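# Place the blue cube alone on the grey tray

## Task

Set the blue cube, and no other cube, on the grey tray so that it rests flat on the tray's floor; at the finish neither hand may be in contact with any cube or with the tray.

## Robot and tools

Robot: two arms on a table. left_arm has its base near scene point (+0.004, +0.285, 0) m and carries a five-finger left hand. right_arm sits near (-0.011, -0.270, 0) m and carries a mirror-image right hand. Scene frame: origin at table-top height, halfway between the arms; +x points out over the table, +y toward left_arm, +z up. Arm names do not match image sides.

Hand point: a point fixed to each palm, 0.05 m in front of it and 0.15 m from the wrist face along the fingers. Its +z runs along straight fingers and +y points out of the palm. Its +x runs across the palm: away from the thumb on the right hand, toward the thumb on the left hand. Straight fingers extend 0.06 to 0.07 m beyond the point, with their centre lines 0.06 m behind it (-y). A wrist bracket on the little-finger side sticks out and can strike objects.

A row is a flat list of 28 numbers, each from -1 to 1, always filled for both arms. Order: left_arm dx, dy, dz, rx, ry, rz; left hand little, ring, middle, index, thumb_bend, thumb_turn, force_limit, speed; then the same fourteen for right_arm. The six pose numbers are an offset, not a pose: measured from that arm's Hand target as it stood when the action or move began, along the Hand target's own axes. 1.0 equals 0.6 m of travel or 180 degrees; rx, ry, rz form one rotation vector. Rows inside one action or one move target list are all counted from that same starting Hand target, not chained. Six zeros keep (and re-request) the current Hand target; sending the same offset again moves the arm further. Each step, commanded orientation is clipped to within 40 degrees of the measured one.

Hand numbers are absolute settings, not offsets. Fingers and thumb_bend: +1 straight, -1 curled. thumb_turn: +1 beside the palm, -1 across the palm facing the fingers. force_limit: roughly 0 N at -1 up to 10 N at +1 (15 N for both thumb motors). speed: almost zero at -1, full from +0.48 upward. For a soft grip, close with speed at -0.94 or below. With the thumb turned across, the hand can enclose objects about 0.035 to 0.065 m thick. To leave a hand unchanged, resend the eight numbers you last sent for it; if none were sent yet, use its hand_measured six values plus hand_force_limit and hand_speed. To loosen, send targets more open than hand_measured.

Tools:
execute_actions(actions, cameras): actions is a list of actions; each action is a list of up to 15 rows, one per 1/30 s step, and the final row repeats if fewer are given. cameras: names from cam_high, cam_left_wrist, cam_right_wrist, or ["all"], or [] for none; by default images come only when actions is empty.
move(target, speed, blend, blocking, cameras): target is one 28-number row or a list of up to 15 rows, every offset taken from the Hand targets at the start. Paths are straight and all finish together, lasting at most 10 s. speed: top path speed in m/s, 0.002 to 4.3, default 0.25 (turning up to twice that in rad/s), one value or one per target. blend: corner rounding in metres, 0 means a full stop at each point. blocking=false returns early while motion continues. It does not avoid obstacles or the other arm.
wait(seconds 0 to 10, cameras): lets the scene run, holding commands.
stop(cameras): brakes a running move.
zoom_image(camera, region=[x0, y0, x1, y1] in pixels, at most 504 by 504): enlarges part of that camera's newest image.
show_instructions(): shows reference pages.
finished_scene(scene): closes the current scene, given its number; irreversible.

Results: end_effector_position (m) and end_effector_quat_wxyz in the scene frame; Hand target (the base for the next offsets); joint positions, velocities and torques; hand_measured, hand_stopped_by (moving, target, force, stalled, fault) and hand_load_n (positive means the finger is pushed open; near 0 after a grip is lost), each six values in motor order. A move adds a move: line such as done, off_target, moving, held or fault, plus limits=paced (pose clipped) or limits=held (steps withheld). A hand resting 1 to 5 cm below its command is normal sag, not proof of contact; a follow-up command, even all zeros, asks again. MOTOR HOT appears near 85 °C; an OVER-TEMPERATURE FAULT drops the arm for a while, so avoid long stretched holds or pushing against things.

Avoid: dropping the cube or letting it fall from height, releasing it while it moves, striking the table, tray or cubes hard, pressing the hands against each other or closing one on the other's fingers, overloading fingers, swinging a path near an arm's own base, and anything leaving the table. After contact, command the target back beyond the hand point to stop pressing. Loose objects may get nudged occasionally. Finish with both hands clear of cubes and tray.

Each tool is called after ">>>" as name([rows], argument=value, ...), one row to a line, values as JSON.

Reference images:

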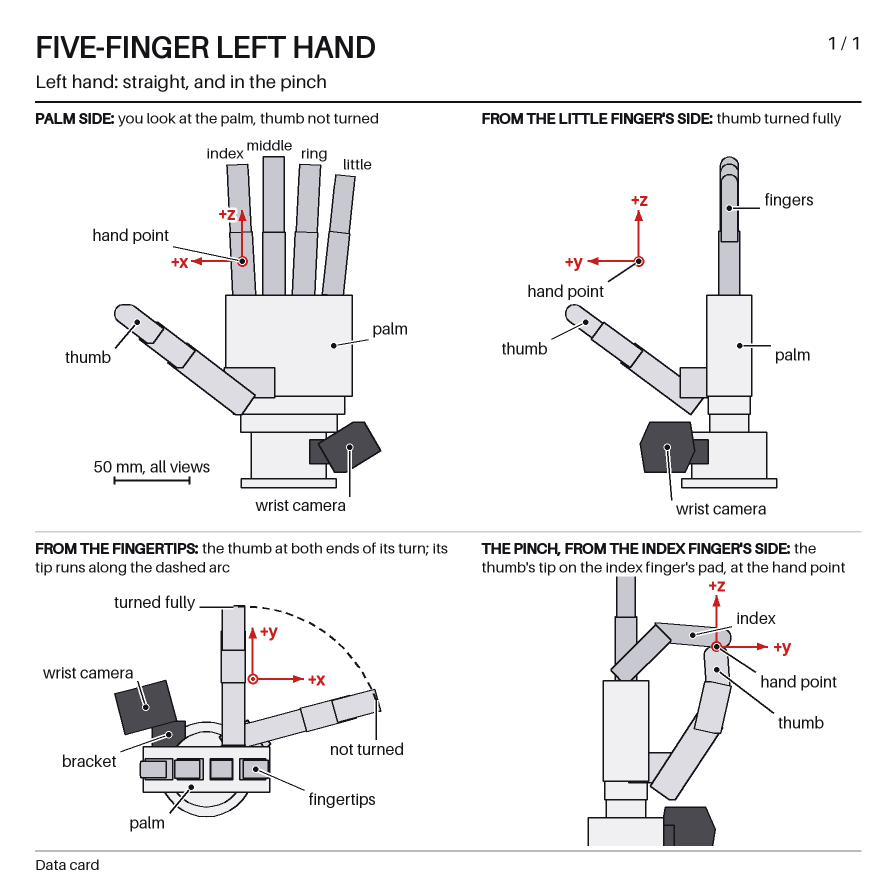

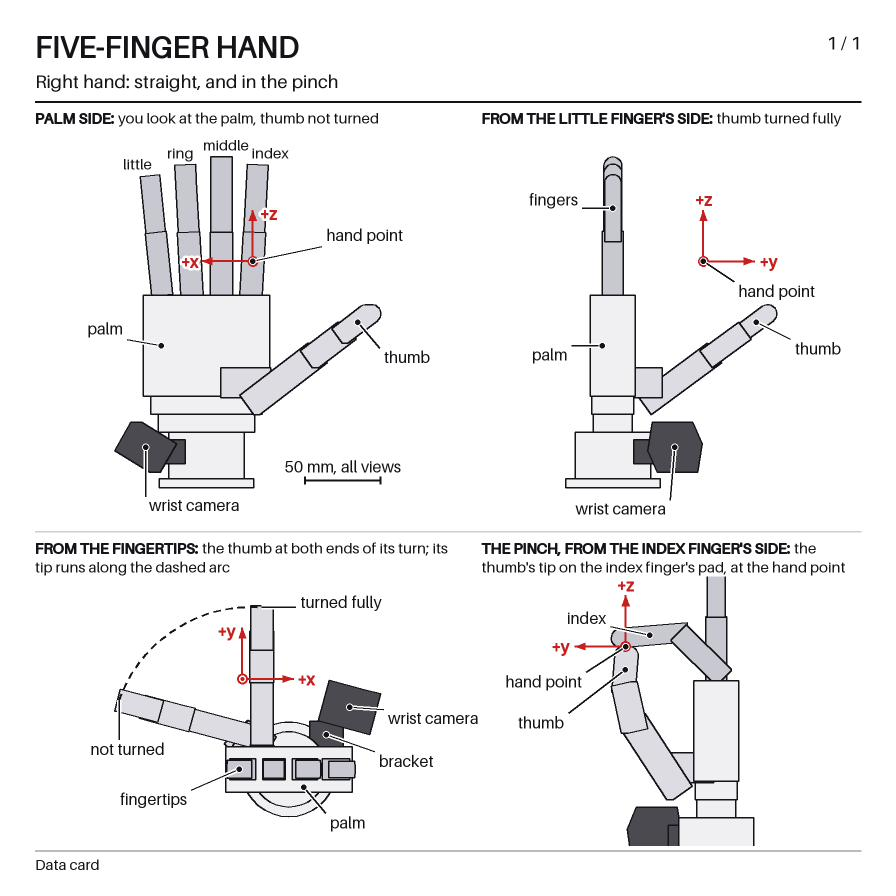

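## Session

>>> execute_actions(actions=[])

>>> zoom_image(camera="cam_high", region=[230, 100, 680, 400])

Scene clock: 0.00 s.
left_arm: end_effector_position=(+0.1703, +0.5013, +0.2151) hand_measured=(+1.000, +1.000, +1.000, +1.000, +1.000, +1.000) hand_load_n=(+0.0, -0.5, +0.0, +0.0, +0.0, +0.0) hand_stopped_by=(target, target, target, target, target, target) hand_force_limit=0.00 hand_speed=-0.80 end_effector_quat_wxyz=(-0.047, +0.916, +0.397, -0.027) | right_arm: end_effector_position=(+0.2645, -0.2389, +0.2284) hand_measured=(+1.000, +1.000, +1.000, +1.000, +1.000, +1.000) hand_load_n=(+0.0, +0.0, +0.0, +0.0, +0.0, +0.0) hand_stopped_by=(target, target, target, target, target, target) hand_force_limit=0.00 hand_speed=-0.80 end_effector_quat_wxyz=(+0.202, +0.848, -0.479, +0.105)
Joint positions: left_arm=[1.019 0.984 0.999 -1.568 -0.108 -1.307] | right_arm=[0.374 1.338 1.227 -1.638 0.425 -0.166]
Joint velocities: within noise
Joint torques (N m): no reading
Heat: left arm: hottest shoulder 33 °C; right arm: hottest elbow 32 °C.
Hand target: left_arm +0.1730, +0.5064, +0.2230; -0.053, +0.916, +0.398, -0.019 | right_arm +0.2698, -0.2370, +0.2317; +0.197, +0.848, -0.481, +0.108

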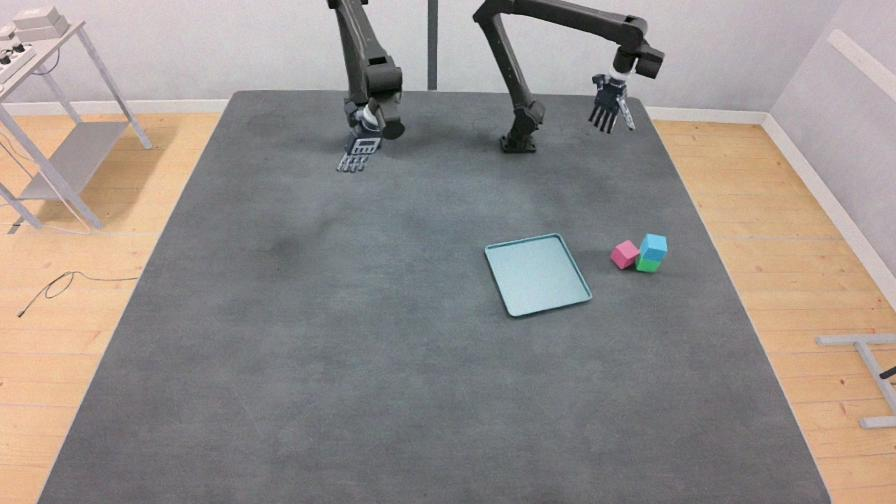

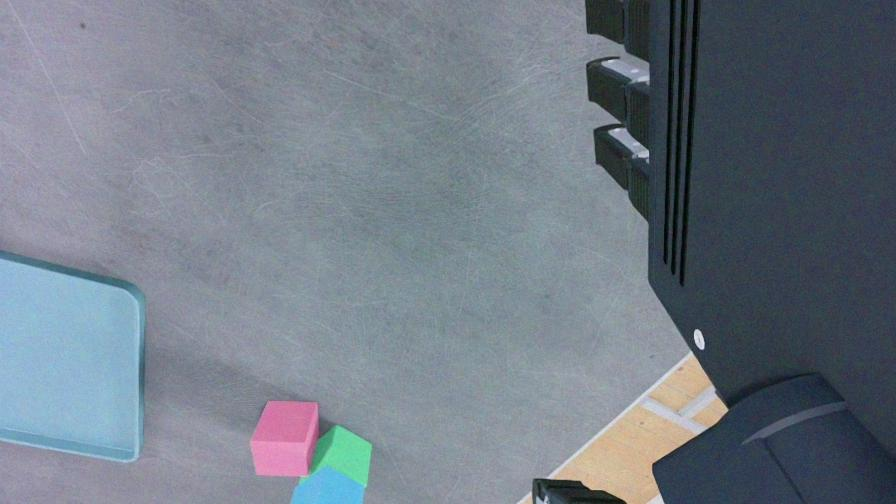

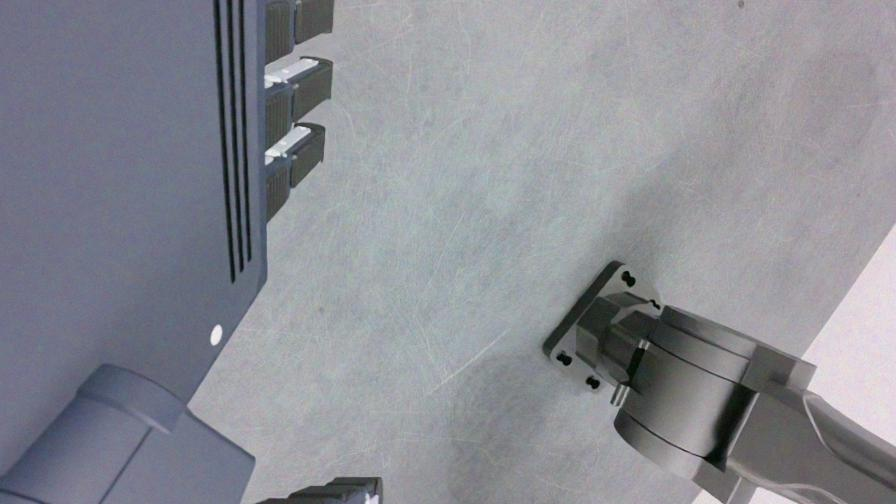

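Scaled by 1.120.

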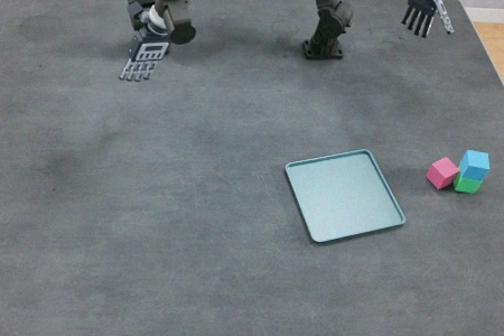

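>>> zoom_image(camera="cam_high", region=[606, 222, 678, 282])

>>> zoom_image(camera="cam_high", region=[475, 220, 605, 330])

Scaled by 7.000.

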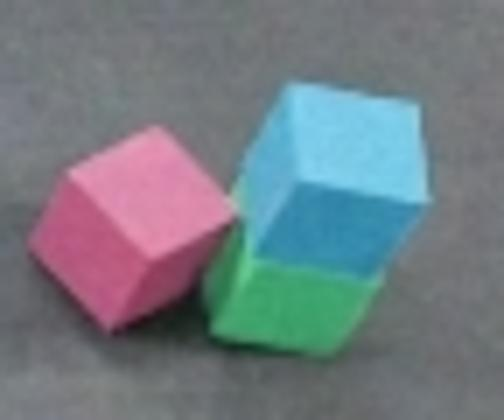

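Scaled by 3.877.

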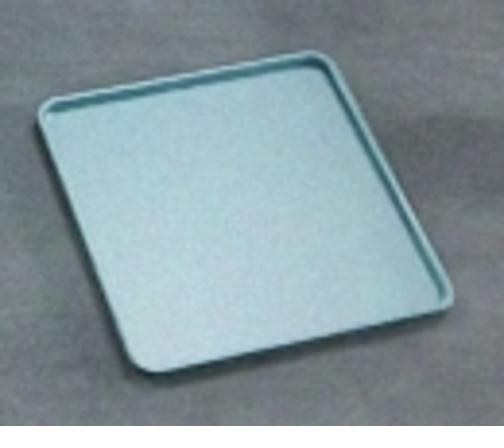

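>>> move([
  [0.0007,-0.0112,-0.0995,0.004,0.02,0.037,1,1,0.4,0.4,1,-1,-0.4,0.2,0,0,0,0,0,0,1,1,1,1,1,1,0,-0.8],
  [0.2543,0.1578,-0.1503,0.0423,0.2026,0.3683,1,1,0.4,0.4,1,-1,-0.4,0.2,0,0,0,0,0,0,1,1,1,1,1,1,0,-0.8],
  [0.507,0.3558,0.0392,0.0846,0.4052,0.7366,1,1,0.4,0.4,1,-1,-0.4,0.2,0,0,0,0,0,0,1,1,1,1,1,1,0,-0.8],
], blend=0.03, speed=0.33, cameras=["cam_high","cam_left_wrist"])

>>> zoom_image(camera="cam_high", region=[600, 160, 700, 260])

>>> zoom_image(camera="cam_left_wrist", region=[100, 0, 600, 400])

Scene clock: 50.57 s.
left_arm: end_effector_position=(+0.5178, +0.5821, +0.1678) hand_measured=(+1.000, +1.000, +0.400, +0.400, +1.000, -1.000) hand_load_n=(+0.0, +0.0, +0.0, +0.0, +0.0, +0.0) hand_stopped_by=(target, target, target, target, target, target) hand_force_limit=-0.40 hand_speed=0.20 end_effector_quat_wxyz=(+0.262, -0.574, +0.699, -0.336) | right_arm: end_effector_position=(+0.2645, -0.2389, +0.2284) hand_measured=(+1.000, +1.000, +1.000, +1.000, +1.000, +1.000) hand_load_n=(+0.0, +0.0, +0.0, +0.0, +0.0, +0.0) hand_stopped_by=(target, target, target, target, target, target) hand_force_limit=0.00 hand_speed=-0.80 end_effector_quat_wxyz=(+0.202, +0.848, -0.479, +0.105)
Joint positions: left_arm=[0.647 1.681 1.411 -0.673 0.667 0.681] | right_arm=[0.374 1.338 1.227 -1.638 0.425 -0.166]
Joint torques (N m): left_arm=[-3.43 -15.15 11.95 1.42 0.65 0.09] | right_arm=[-0.03 -8.59 10.24 -0.25 0.4 0.01]
Heat: left arm: hottest elbow 37 °C; right arm: hottest elbow 35 °C.
Hand target: left_arm +0.5341, +0.5859, +0.1779; +0.271, -0.561, +0.706, -0.338 | right_arm +0.2698, -0.2370, +0.2317; +0.197, +0.848, -0.481, +0.108
Off the commanded pose: left_arm 0.019 m, 2 deg | right_arm 0.007 m, 1 deg.
move: off_target (left_arm)
Images, in order (width x height): cam_high 896x504, cam_left_wrist 896x504.

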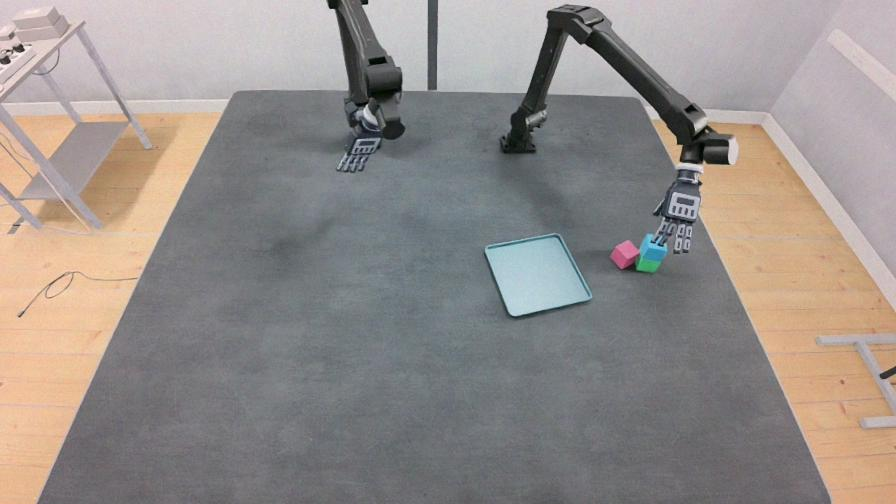

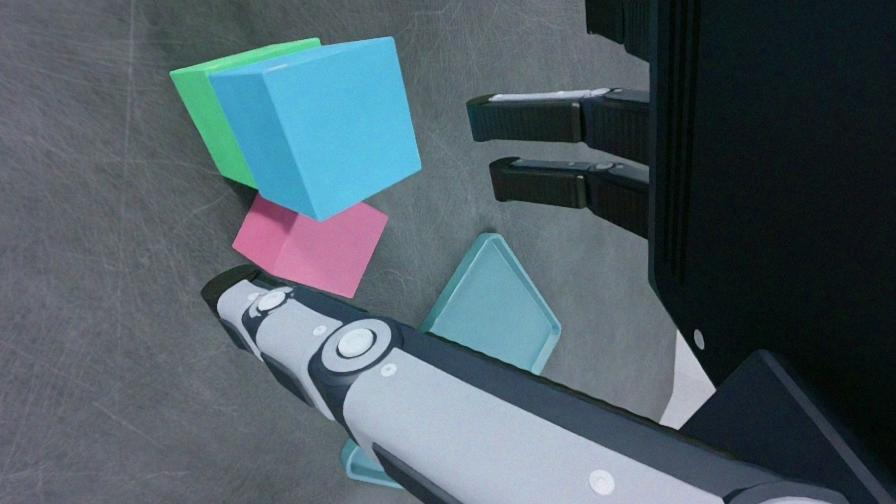

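Scaled by 5.040.

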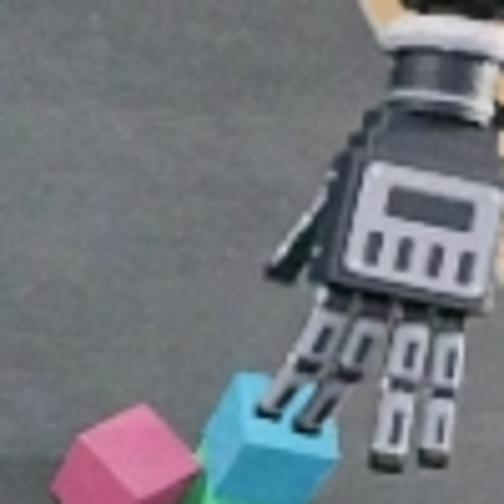

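Scaled by 1.008.

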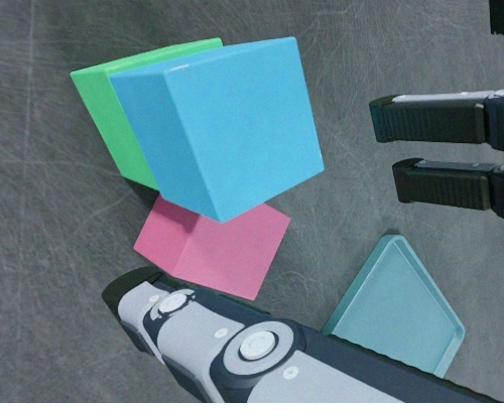

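>>> move([
  [-0.0328,-0.0062,0.0237,0,0,0,1,1,0.4,0.4,1,-1,-0.4,0.2,0,0,0,0,0,0,1,1,1,1,1,1,0,-0.8],
  [-0.031,0.0552,0.0643,0,0,0,1,1,0.4,0.4,1,-1,-0.4,0.2,0,0,0,0,0,0,1,1,1,1,1,1,0,-0.8],
], blend=[0.005,0], speed=0.12, cameras=["cam_high","cam_left_wrist"])

>>> zoom_image(camera="cam_high", region=[610, 180, 690, 260])

>>> zoom_image(camera="cam_left_wrist", region=[100, 0, 600, 400])

Scene clock: 93.63 s.
left_arm: end_effector_position=(+0.5436, +0.6039, +0.1448) hand_measured=(+1.000, +1.000, +0.400, +0.400, +1.000, -1.000) hand_load_n=(+0.0, +0.0, +0.0, +0.0, +0.0, +0.0) hand_stopped_by=(target, target, target, target, target, target) hand_force_limit=-0.40 hand_speed=0.20 end_effector_quat_wxyz=(+0.279, -0.563, +0.701, -0.337) | right_arm: end_effector_position=(+0.2645, -0.2389, +0.2284) hand_measured=(+1.000, +1.000, +1.000, +1.000, +1.000, +1.000) hand_load_n=(+0.0, +0.0, +0.0, +0.0, +0.0, +0.0) hand_stopped_by=(target, target, target, target, target, target) hand_force_limit=0.00 hand_speed=-0.80 end_effector_quat_wxyz=(+0.202, +0.848, -0.479, +0.105)
Joint positions: left_arm=[0.647 1.766 1.452 -0.595 0.671 0.689] | right_arm=[0.374 1.338 1.227 -1.638 0.425 -0.166]
Joint torques (N m): left_arm=[-2.67 -16.03 8.01 2.15 0.64 0.07] | right_arm=[0.03 -8.59 10.22 -0.25 0.4 0.01]
Heat: left arm: hottest elbow 41 °C; right arm: hottest elbow 37 °C.
Hand target: left_arm +0.5474, +0.6020, +0.1278; +0.271, -0.561, +0.706, -0.338 | right_arm +0.2698, -0.2370, +0.2317; +0.197, +0.848, -0.481, +0.108
Off the commanded pose: left_arm 0.017 m, 1 deg | right_arm 0.007 m, 1 deg.
move: off_target (left_arm)
Images, in order (width x height): cam_high 896x504, cam_left_wrist 896x504.

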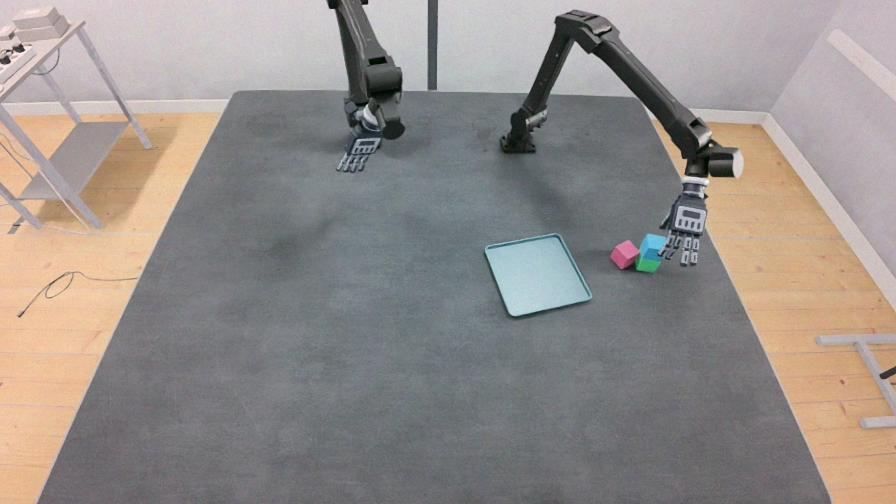

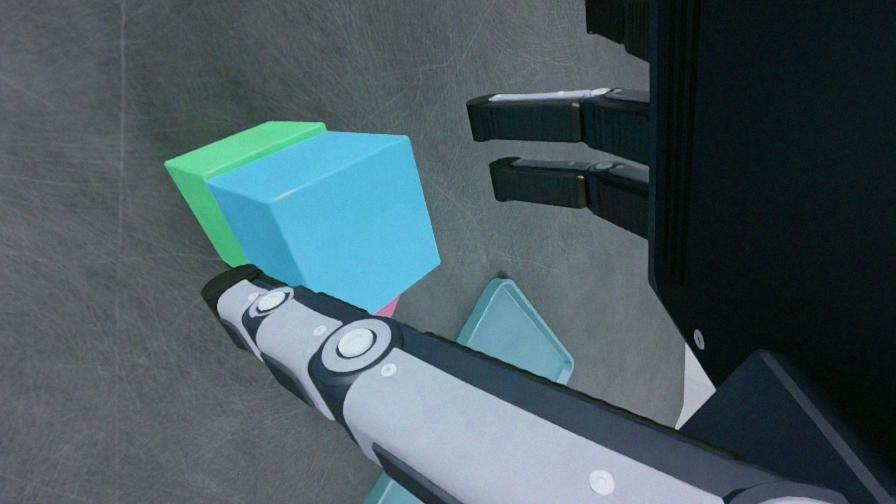

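Scaled by 6.300.

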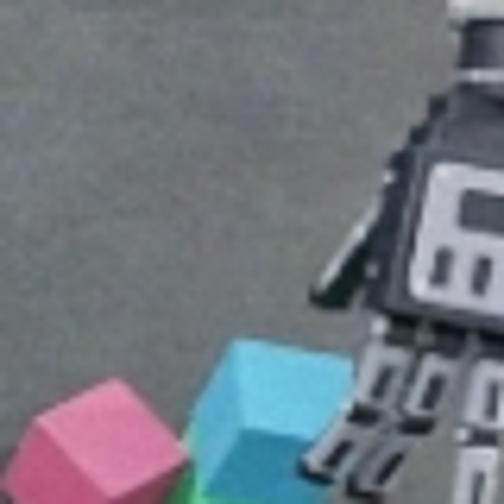

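Scaled by 1.008.

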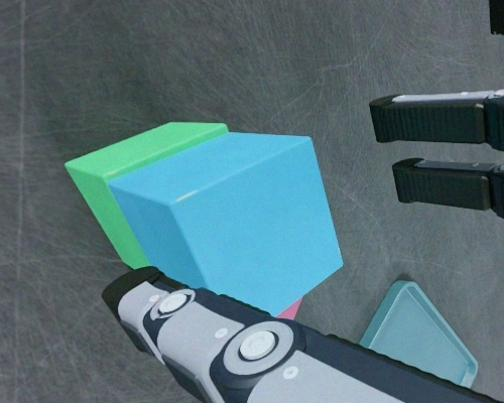

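>>> move(target=[0.0137,0.021,0.0318,0,0,0,1,1,0.4,0.4,1,-1,-0.4,0.2,0,0,0,0,0,0,1,1,1,1,1,1,0,-0.8], speed=0.08, cameras=["cam_high","cam_left_wrist"])

>>> zoom_image(camera="cam_high", region=[610, 190, 690, 270])

Scene clock: 171.80 s.
left_arm: end_effector_position=(+0.5472, +0.5991, +0.1239) hand_measured=(+1.000, +1.000, +0.400, +0.400, +1.000, -1.000) hand_load_n=(+0.0, +0.0, +0.0, +0.0, +0.0, +0.0) hand_stopped_by=(target, target, target, target, target, target) hand_force_limit=-0.40 hand_speed=0.20 end_effector_quat_wxyz=(+0.283, -0.558, +0.705, -0.336) | right_arm: end_effector_position=(+0.2645, -0.2389, +0.2284) hand_measured=(+1.000, +1.000, +1.000, +1.000, +1.000, +1.000) hand_load_n=(+0.0, -0.5, +0.0, +0.0, +0.0, +0.5) hand_stopped_by=(target, target, target, target, target, target) hand_force_limit=0.00 hand_speed=-0.80 end_effector_quat_wxyz=(+0.202, +0.848, -0.479, +0.105)
Joint positions: left_arm=[0.636 1.779 1.41 -0.528 0.666 0.689] | right_arm=[0.374 1.338 1.227 -1.638 0.425 -0.166]
Joint torques (N m): left_arm=[-3.31 -16.26 7.82 2.15 0.37 -0.13] | right_arm=[0.09 -8.53 10.24 -0.23 0.4 0.01]
Heat: left arm: hottest elbow 40 °C; right arm: hottest elbow 38 °C.
Hand target: left_arm +0.5523, +0.5926, +0.1061; +0.271, -0.561, +0.706, -0.338 | right_arm +0.2698, -0.2370, +0.2317; +0.197, +0.848, -0.481, +0.108
Off the commanded pose: left_arm 0.020 m, 2 deg | right_arm 0.007 m, 1 deg.
move: off_target (left_arm)
Images, in order (width x height): cam_high 896x504, cam_left_wrist 896x504.

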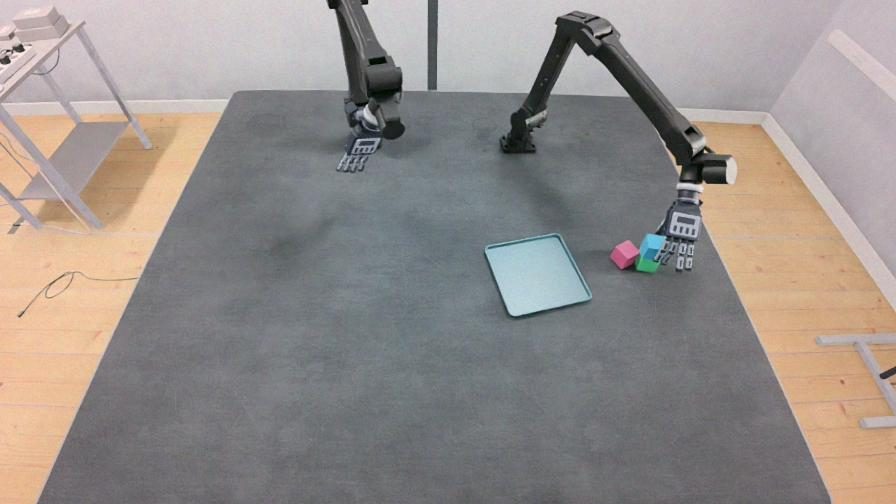

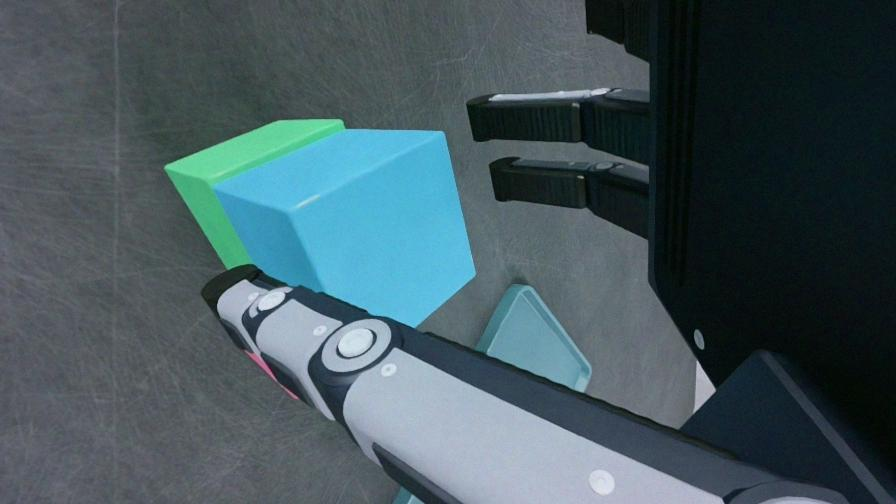

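Scaled by 6.300.

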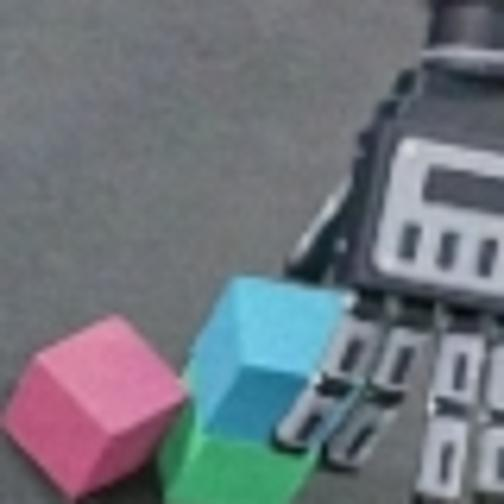

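>>> execute_actions([
  [[0,0,0,0,0,0,1,1,-0.35,-0.35,1,-1,-0.3,-0.88,0,0,0,0,0,0,1,1,1,1,1,1,0,-0.8]],
], cameras=["cam_high","cam_left_wrist"])

Scene clock: 184.43 s.
left_arm: end_effector_position=(+0.5474, +0.5993, +0.1239) hand_measured=(+1.000, +1.000, -0.076, -0.100, +1.000, -1.000) hand_load_n=(+0.0, +0.0, +3.5, +4.0, +1.0, -1.0) hand_stopped_by=(target, target, force, force, target, target) hand_force_limit=-0.30 hand_speed=-0.88 end_effector_quat_wxyz=(+0.284, -0.557, +0.705, -0.335) | right_arm: end_effector_position=(+0.2645, -0.2389, +0.2284) hand_measured=(+1.000, +1.000, +1.000, +1.000, +1.000, +1.000) hand_load_n=(+0.0, +0.0, +0.0, +0.0, -0.5, +0.0) hand_stopped_by=(target, target, target, target, target, target) hand_force_limit=0.00 hand_speed=-0.80 end_effector_quat_wxyz=(+0.202, +0.848, -0.479, +0.105)
Joint positions: left_arm=[0.636 1.779 1.41 -0.527 0.665 0.689] | right_arm=[0.374 1.338 1.227 -1.638 0.425 -0.166]
Joint torques (N m): left_arm=[-3.43 -16.21 7.79 2.13 0.42 -0.12] | right_arm=[0.09 -8.53 10.22 -0.24 0.4 0.01]
Heat: left arm: hottest elbow 39 °C; right arm: hottest elbow 38 °C.
Hand target: left_arm +0.5524, +0.5926, +0.1062; +0.271, -0.561, +0.706, -0.338 | right_arm +0.2698, -0.2370, +0.2317; +0.197, +0.848, -0.481, +0.108
Off the commanded pose: left_arm 0.020 m, 2 deg | right_arm 0.007 m, 1 deg.
Step readings (end_effector_position of left_arm | right_arm):
0: (+0.5472, +0.5991, +0.1239) | (+0.2645, -0.2389, +0.2284)
1: (+0.5472, +0.5991, +0.1239) | (+0.2645, -0.2389, +0.2284)
2: (+0.5472, +0.5991, +0.1239) | (+0.2645, -0.2389, +0.2284)
4: (+0.5472, +0.5991, +0.1239) | (+0.2645, -0.2389, +0.2284)
8: (+0.5472, +0.5991, +0.1239) | (+0.2645, -0.2389, +0.2284)
15: (+0.5472, +0.5991, +0.1239) | (+0.2645, -0.2389, +0.2284)
Images, in order (width x height): cam_high 896x504, cam_left_wrist 896x504.

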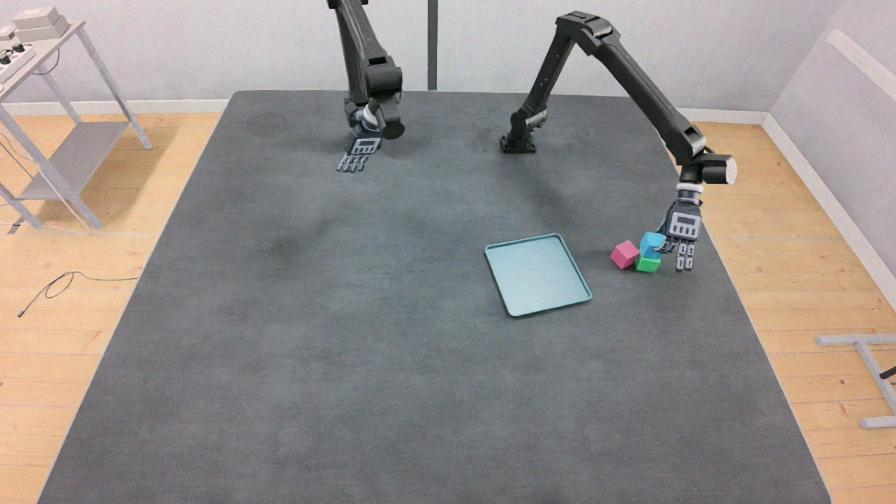

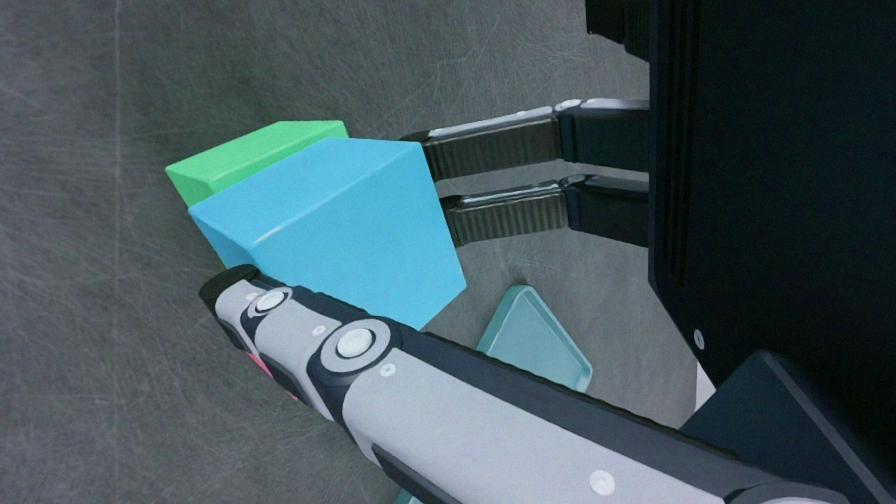

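>>> move([
  [0,-0.1433,-0.1144,0,0,0,1,1,-0.35,-0.35,1,-1,-0.3,-0.88,0,0,0,0,0,0,1,1,1,1,1,1,0,-0.8],
  [0.5007,-0.2548,0.0253,0,0,0,1,1,-0.35,-0.35,1,-1,-0.3,-0.88,0,0,0,0,0,0,1,1,1,1,1,1,0,-0.8],
  [0.5007,-0.0903,0.1565,0,0,0,1,1,-0.35,-0.35,1,-1,-0.3,-0.88,0,0,0,0,0,0,1,1,1,1,1,1,0,-0.8],
], blend=[0.02,0.02,0], speed=[0.1,0.22,0.13], cameras=["cam_high","cam_left_wrist"])

>>> zoom_image(camera="cam_high", region=[470, 170, 620, 330])

Scene clock: 205.53 s.
left_arm: end_effector_position=(+0.5845, +0.2753, +0.0887) hand_measured=(+1.000, +1.000, -0.076, -0.100, +1.000, -1.000) hand_load_n=(+0.0, +0.0, +4.0, +2.5, +1.0, -1.0) hand_stopped_by=(target, target, force, force, target, target) hand_force_limit=-0.30 hand_speed=-0.88 end_effector_quat_wxyz=(+0.268, -0.558, +0.711, -0.334) | right_arm: end_effector_position=(+0.2645, -0.2389, +0.2284) hand_measured=(+1.000, +1.000, +1.000, +1.000, +1.000, +1.000) hand_load_n=(+0.0, +0.0, +0.0, +0.0, +0.0, +0.0) hand_stopped_by=(target, target, target, target, target, target) hand_force_limit=0.00 hand_speed=-0.80 end_effector_quat_wxyz=(+0.202, +0.848, -0.479, +0.105)
Joint positions: left_arm=[0.033 1.597 1.045 -0.162 0.249 0.22] | right_arm=[0.374 1.338 1.227 -1.638 0.425 -0.166]
Joint torques (N m): left_arm=[-2.14 -14.04 8.08 2.58 0.16 -0.16] | right_arm=[-0.03 -8.53 10.24 -0.24 0.4 0.01]
Heat: left arm: hottest elbow 39 °C; right arm: hottest elbow 38 °C.
Hand target: left_arm +0.5895, +0.2758, +0.0886; +0.271, -0.561, +0.706, -0.338 | right_arm +0.2698, -0.2370, +0.2317; +0.197, +0.848, -0.481, +0.108
Off the commanded pose: left_arm 0.005 m, 1 deg | right_arm 0.007 m, 1 deg.
move: done
Images, in order (width x height): cam_high 896x504, cam_left_wrist 896x504.

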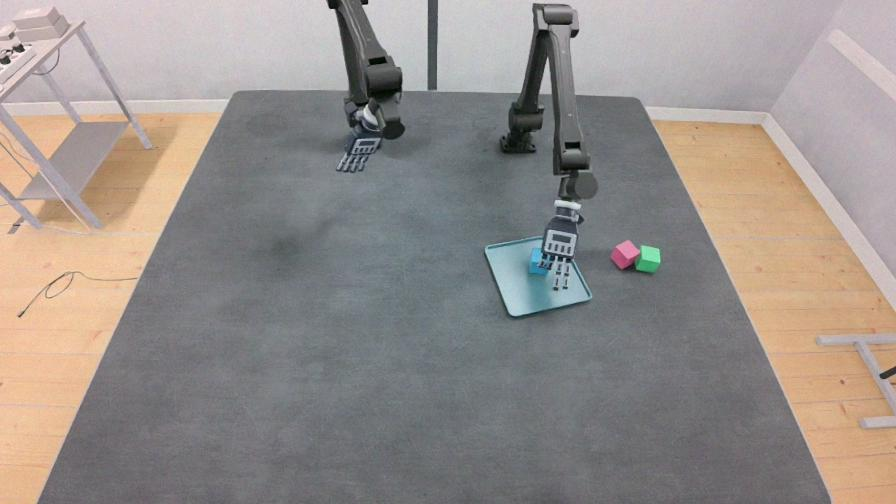

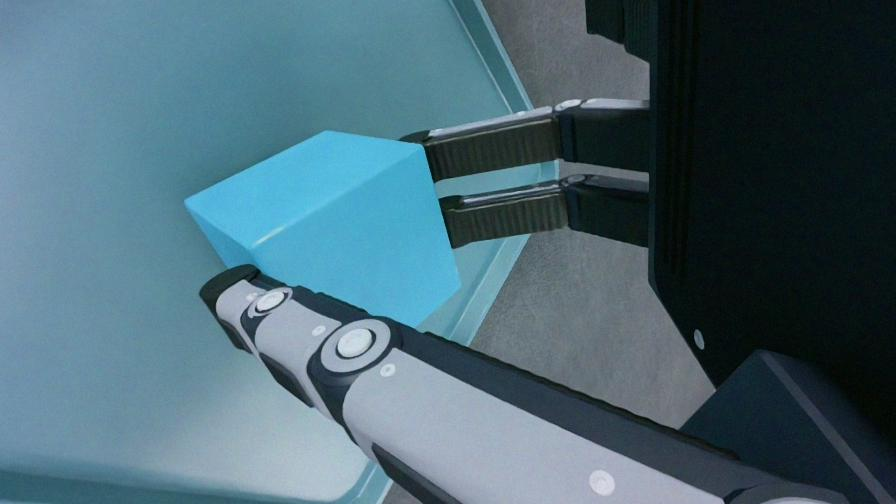

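Scaled by 3.150.

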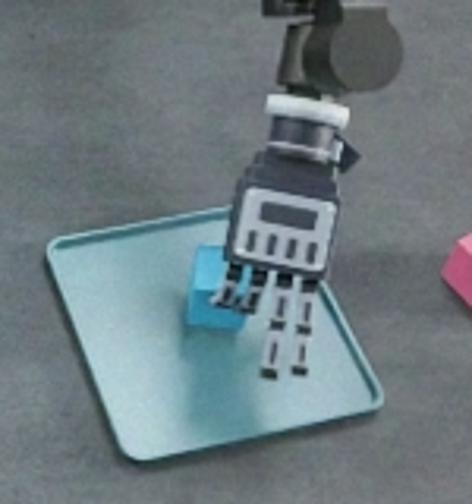

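>>> move(target=[0,0.0195,0.0156,0,0,0,1,1,-0.35,-0.35,1,-1,-0.3,-0.88,0,0,0,0,0,0,1,1,1,1,1,1,0,-0.8], speed=0.05, cameras=["cam_left_wrist"])

Scene clock: 213.97 s.
left_arm: end_effector_position=(+0.5869, +0.2755, +0.0814) hand_measured=(+1.000, +1.000, -0.076, -0.100, +1.000, -1.000) hand_load_n=(+0.0, +0.0, +4.0, +2.5, +1.0, -0.5) hand_stopped_by=(target, target, force, force, target, target) hand_force_limit=-0.30 hand_speed=-0.88 end_effector_quat_wxyz=(+0.273, -0.556, +0.709, -0.337) | right_arm: end_effector_position=(+0.2645, -0.2389, +0.2284) hand_measured=(+1.000, +1.000, +1.000, +1.000, +1.000, +1.000) hand_load_n=(+0.0, +0.0, +0.0, +0.0, +0.0, +0.0) hand_stopped_by=(target, target, target, target, target, target) hand_force_limit=0.00 hand_speed=-0.80 end_effector_quat_wxyz=(+0.202, +0.848, -0.479, +0.105)
Joint positions: left_arm=[0.033 1.609 1.031 -0.121 0.249 0.22] | right_arm=[0.374 1.338 1.227 -1.638 0.425 -0.166]
Joint torques (N m): left_arm=[-1.96 -13.27 7.54 2.56 0.16 -0.16] | right_arm=[0.03 -8.59 10.25 -0.27 0.41 0.01]
Heat: left arm: hottest elbow 39 °C; right arm: hottest elbow 38 °C.
Hand target: left_arm +0.5895, +0.2758, +0.0735; +0.271, -0.561, +0.706, -0.338 | right_arm +0.2698, -0.2370, +0.2317; +0.197, +0.848, -0.481, +0.108
Off the commanded pose: left_arm 0.008 m, 1 deg | right_arm 0.007 m, 1 deg.
move: done
Images, in order (width x height): cam_left_wrist 896x504.

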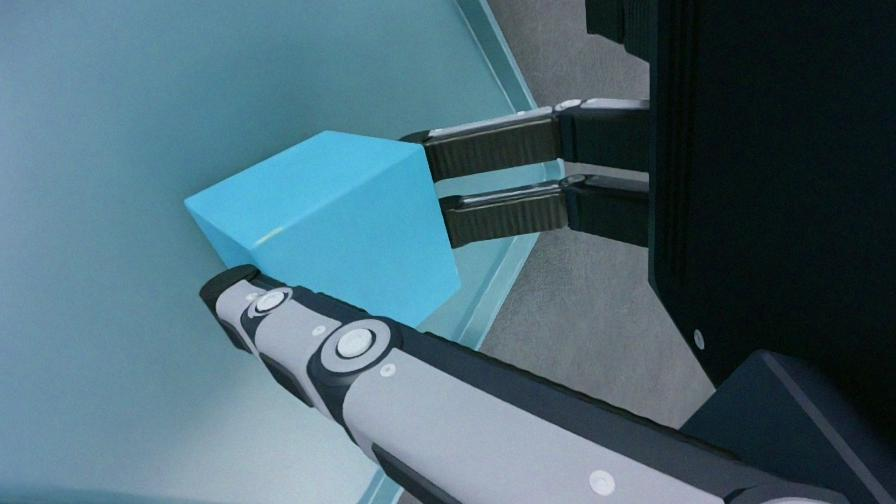

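>>> move(target=[0,0.013,0.0104,0,0,0,1,1,-0.35,-0.35,1,-1,-0.3,-0.88,0,0,0,0,0,0,1,1,1,1,1,1,0,-0.8], speed=0.05, cameras=["cam_left_wrist"])

Scene clock: 224.60 s.
left_arm: end_effector_position=(+0.5886, +0.2756, +0.0757) hand_measured=(+1.000, +1.000, -0.076, -0.100, +1.000, -1.000) hand_load_n=(+0.0, +0.0, +3.0, +2.0, +1.0, -1.0) hand_stopped_by=(target, target, force, force, target, target) hand_force_limit=-0.30 hand_speed=-0.88 end_effector_quat_wxyz=(+0.276, -0.555, +0.708, -0.340) | right_arm: end_effector_position=(+0.2645, -0.2389, +0.2284) hand_measured=(+1.000, +1.000, +1.000, +1.000, +1.000, +1.000) hand_load_n=(+0.0, +0.0, -0.5, +0.0, +0.0, +0.0) hand_stopped_by=(target, target, target, target, target, target) hand_force_limit=0.00 hand_speed=-0.80 end_effector_quat_wxyz=(+0.202, +0.848, -0.479, +0.105)
Joint positions: left_arm=[0.033 1.62 1.023 -0.093 0.249 0.218] | right_arm=[0.374 1.338 1.227 -1.638 0.425 -0.166]
Joint torques (N m): left_arm=[-2.14 -12.92 7.32 2.63 0.15 -0.13] | right_arm=[0.09 -8.59 10.24 -0.24 0.39 0.01]
Heat: left arm: hottest elbow 39 °C; right arm: hottest elbow 38 °C.
Hand target: left_arm +0.5897, +0.2759, +0.0638; +0.271, -0.561, +0.706, -0.338 | right_arm +0.2698, -0.2370, +0.2317; +0.197, +0.848, -0.481, +0.108
Off the commanded pose: left_arm 0.012 m, 1 deg | right_arm 0.007 m, 1 deg.
move: off_target (left_arm)
Images, in order (width x height): cam_left_wrist 896x504.

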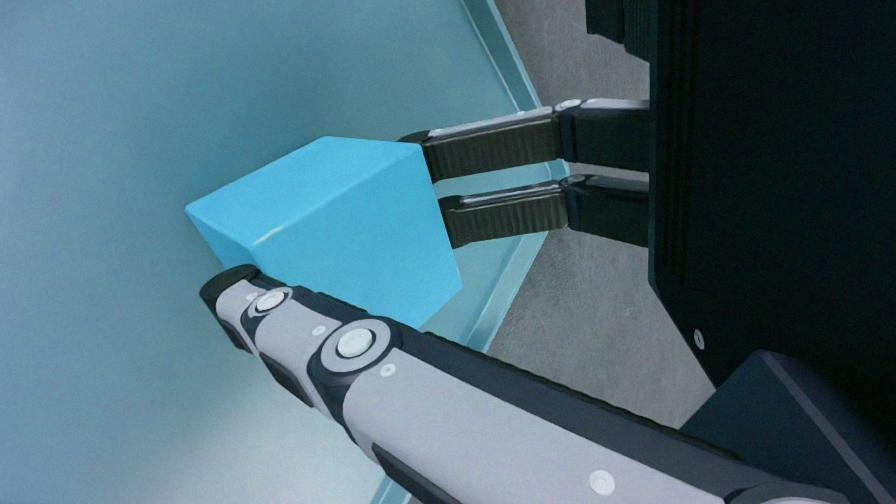

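>>> move(target=[0,0.0117,0.0094,0,0,0,1,1,-0.35,-0.35,1,-1,-0.3,-0.88,0,0,0,0,0,0,1,1,1,1,1,1,0,-0.8], speed=0.05, cameras=["cam_left_wrist"])

Scene clock: 229.90 s.
left_arm: end_effector_position=(+0.5914, +0.2757, +0.0749) hand_measured=(+1.000, +1.000, -0.076, -0.100, +1.000, -1.000) hand_load_n=(+0.0, +0.0, +2.5, +2.5, +1.0, -1.0) hand_stopped_by=(target, target, force, force, target, target) hand_force_limit=-0.30 hand_speed=-0.88 end_effector_quat_wxyz=(+0.282, -0.552, +0.705, -0.344) | right_arm: end_effector_position=(+0.2645, -0.2389, +0.2284) hand_measured=(+1.000, +1.000, +1.000, +1.000, +1.000, +1.000) hand_load_n=(+0.0, +0.0, +0.0, +0.0, +0.0, +0.0) hand_stopped_by=(target, target, target, target, target, target) hand_force_limit=0.00 hand_speed=-0.80 end_effector_quat_wxyz=(+0.202, +0.848, -0.479, +0.105)
Joint positions: left_arm=[0.033 1.624 1.017 -0.068 0.249 0.217] | right_arm=[0.374 1.338 1.227 -1.638 0.425 -0.166]
Joint torques (N m): left_arm=[-2.08 -12.16 6.89 2.5 0.17 -0.12] | right_arm=[0.03 -8.47 10.25 -0.25 0.4 0]
Heat: left arm: hottest elbow 39 °C; right arm: hottest elbow 38 °C.
Hand target: left_arm +0.5895, +0.2759, +0.0545; +0.271, -0.561, +0.706, -0.338 | right_arm +0.2698, -0.2370, +0.2317; +0.197, +0.848, -0.481, +0.108
Off the commanded pose: left_arm 0.020 m, 2 deg | right_arm 0.007 m, 1 deg.
move: off_target (left_arm)
Images, in order (width x height): cam_left_wrist 896x504.

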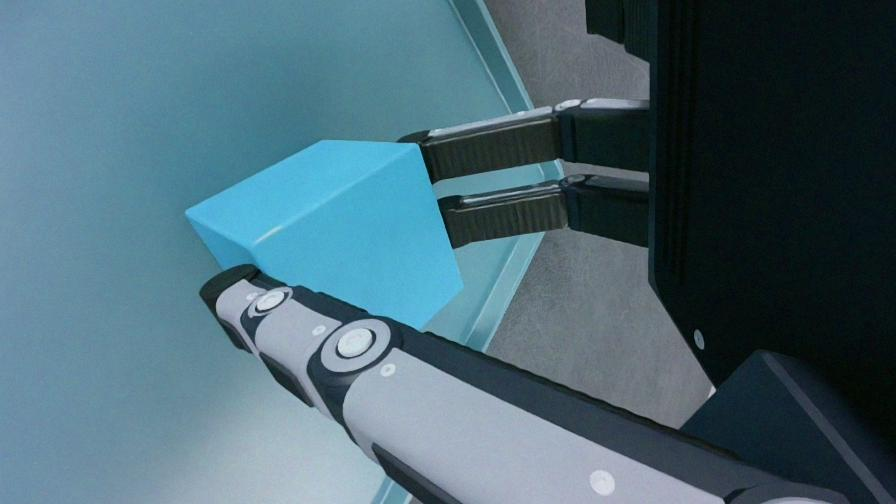

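>>> move([
  [0,-0.0221,-0.0177,0,0,0,1,1,-0.35,-0.35,1,-1,-0.3,-0.88,0,0,0,0,0,0,1,1,1,1,1,1,0,-0.8],
  [0,-0.0221,-0.0177,0,0,0,1,1,0.45,0.45,1,-1,-0.3,-0.7,0,0,0,0,0,0,1,1,1,1,1,1,0,-0.8],
  [0,-0.2,-0.16,0,0,0,1,1,0.45,0.45,1,-1,-0.3,-0.7,0,0,0,0,0,0,1,1,1,1,1,1,0,-0.8],
], speed=[0.05,0.05,0.13], cameras=["cam_high","cam_left_wrist"])

>>> zoom_image(camera="cam_high", region=[470, 170, 620, 330])

Scene clock: 240.03 s.
left_arm: end_effector_position=(+0.5762, +0.2742, +0.1820) hand_measured=(+1.000, +1.000, +0.450, +0.450, +1.000, -1.000) hand_load_n=(+0.0, +0.0, +0.0, +0.0, +0.0, +0.0) hand_stopped_by=(target, target, target, target, target, target) hand_force_limit=-0.30 hand_speed=-0.70 end_effector_quat_wxyz=(+0.254, -0.566, +0.713, -0.326) | right_arm: end_effector_position=(+0.2645, -0.2389, +0.2284) hand_measured=(+1.000, +1.000, +1.000, +1.000, +1.000, +1.000) hand_load_n=(+0.0, +0.0, +0.0, +0.0, +0.0, +0.0) hand_stopped_by=(target, target, target, target, target, target) hand_force_limit=0.00 hand_speed=-0.80 end_effector_quat_wxyz=(+0.202, +0.848, -0.479, +0.105)
Joint positions: left_arm=[0.033 1.486 1.198 -0.458 0.249 0.215] | right_arm=[0.374 1.338 1.227 -1.638 0.425 -0.166]
Joint torques (N m): left_arm=[-2.26 -14.56 11.86 1.68 0.15 -0.12] | right_arm=[0.09 -8.47 10.24 -0.24 0.4 0.01]
Heat: left arm: hottest elbow 38 °C; right arm: hottest elbow 38 °C.
Hand target: left_arm +0.5896, +0.2753, +0.2082; +0.271, -0.561, +0.706, -0.338 | right_arm +0.2698, -0.2370, +0.2317; +0.197, +0.848, -0.481, +0.108
Off the commanded pose: left_arm 0.029 m, 2 deg | right_arm 0.007 m, 1 deg.
move: off_target (left_arm)
Images, in order (width x height): cam_high 896x504, cam_left_wrist 896x504.

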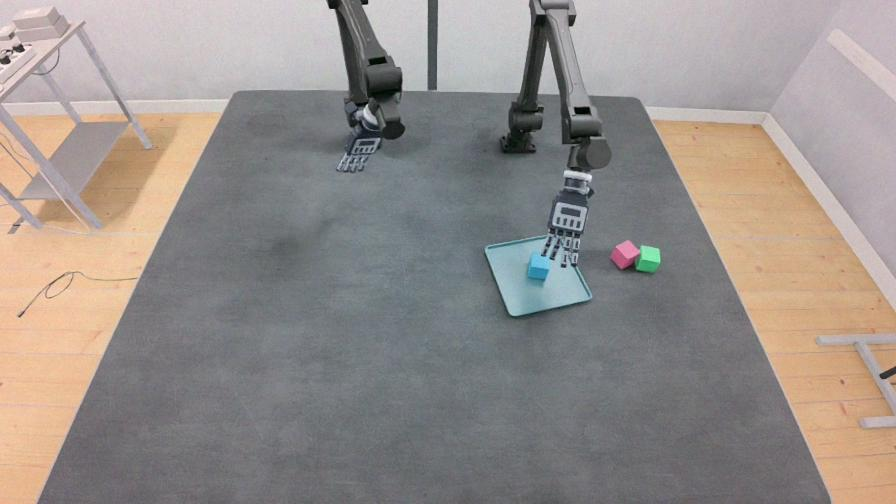

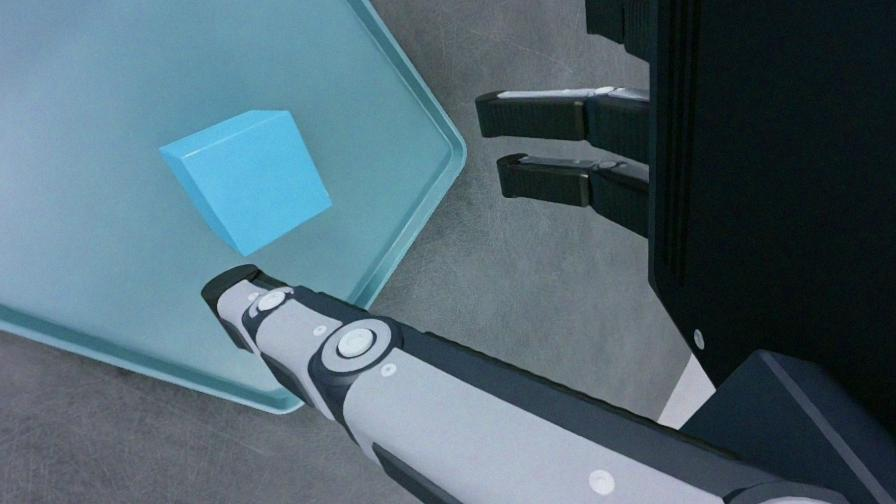

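Scaled by 3.150.

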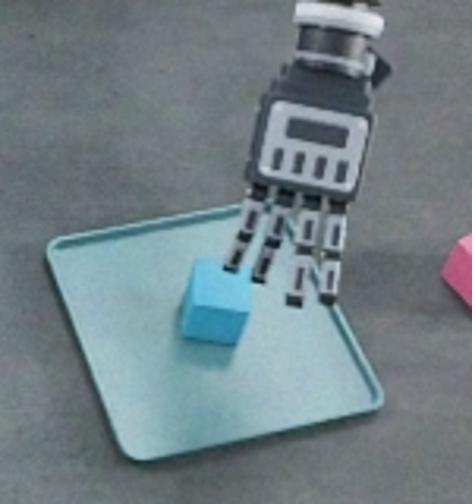

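The cube sits flat on the tray floor, clear of the hand.

>>> finished_scene(scene=3)

The scene is finished: the task was done.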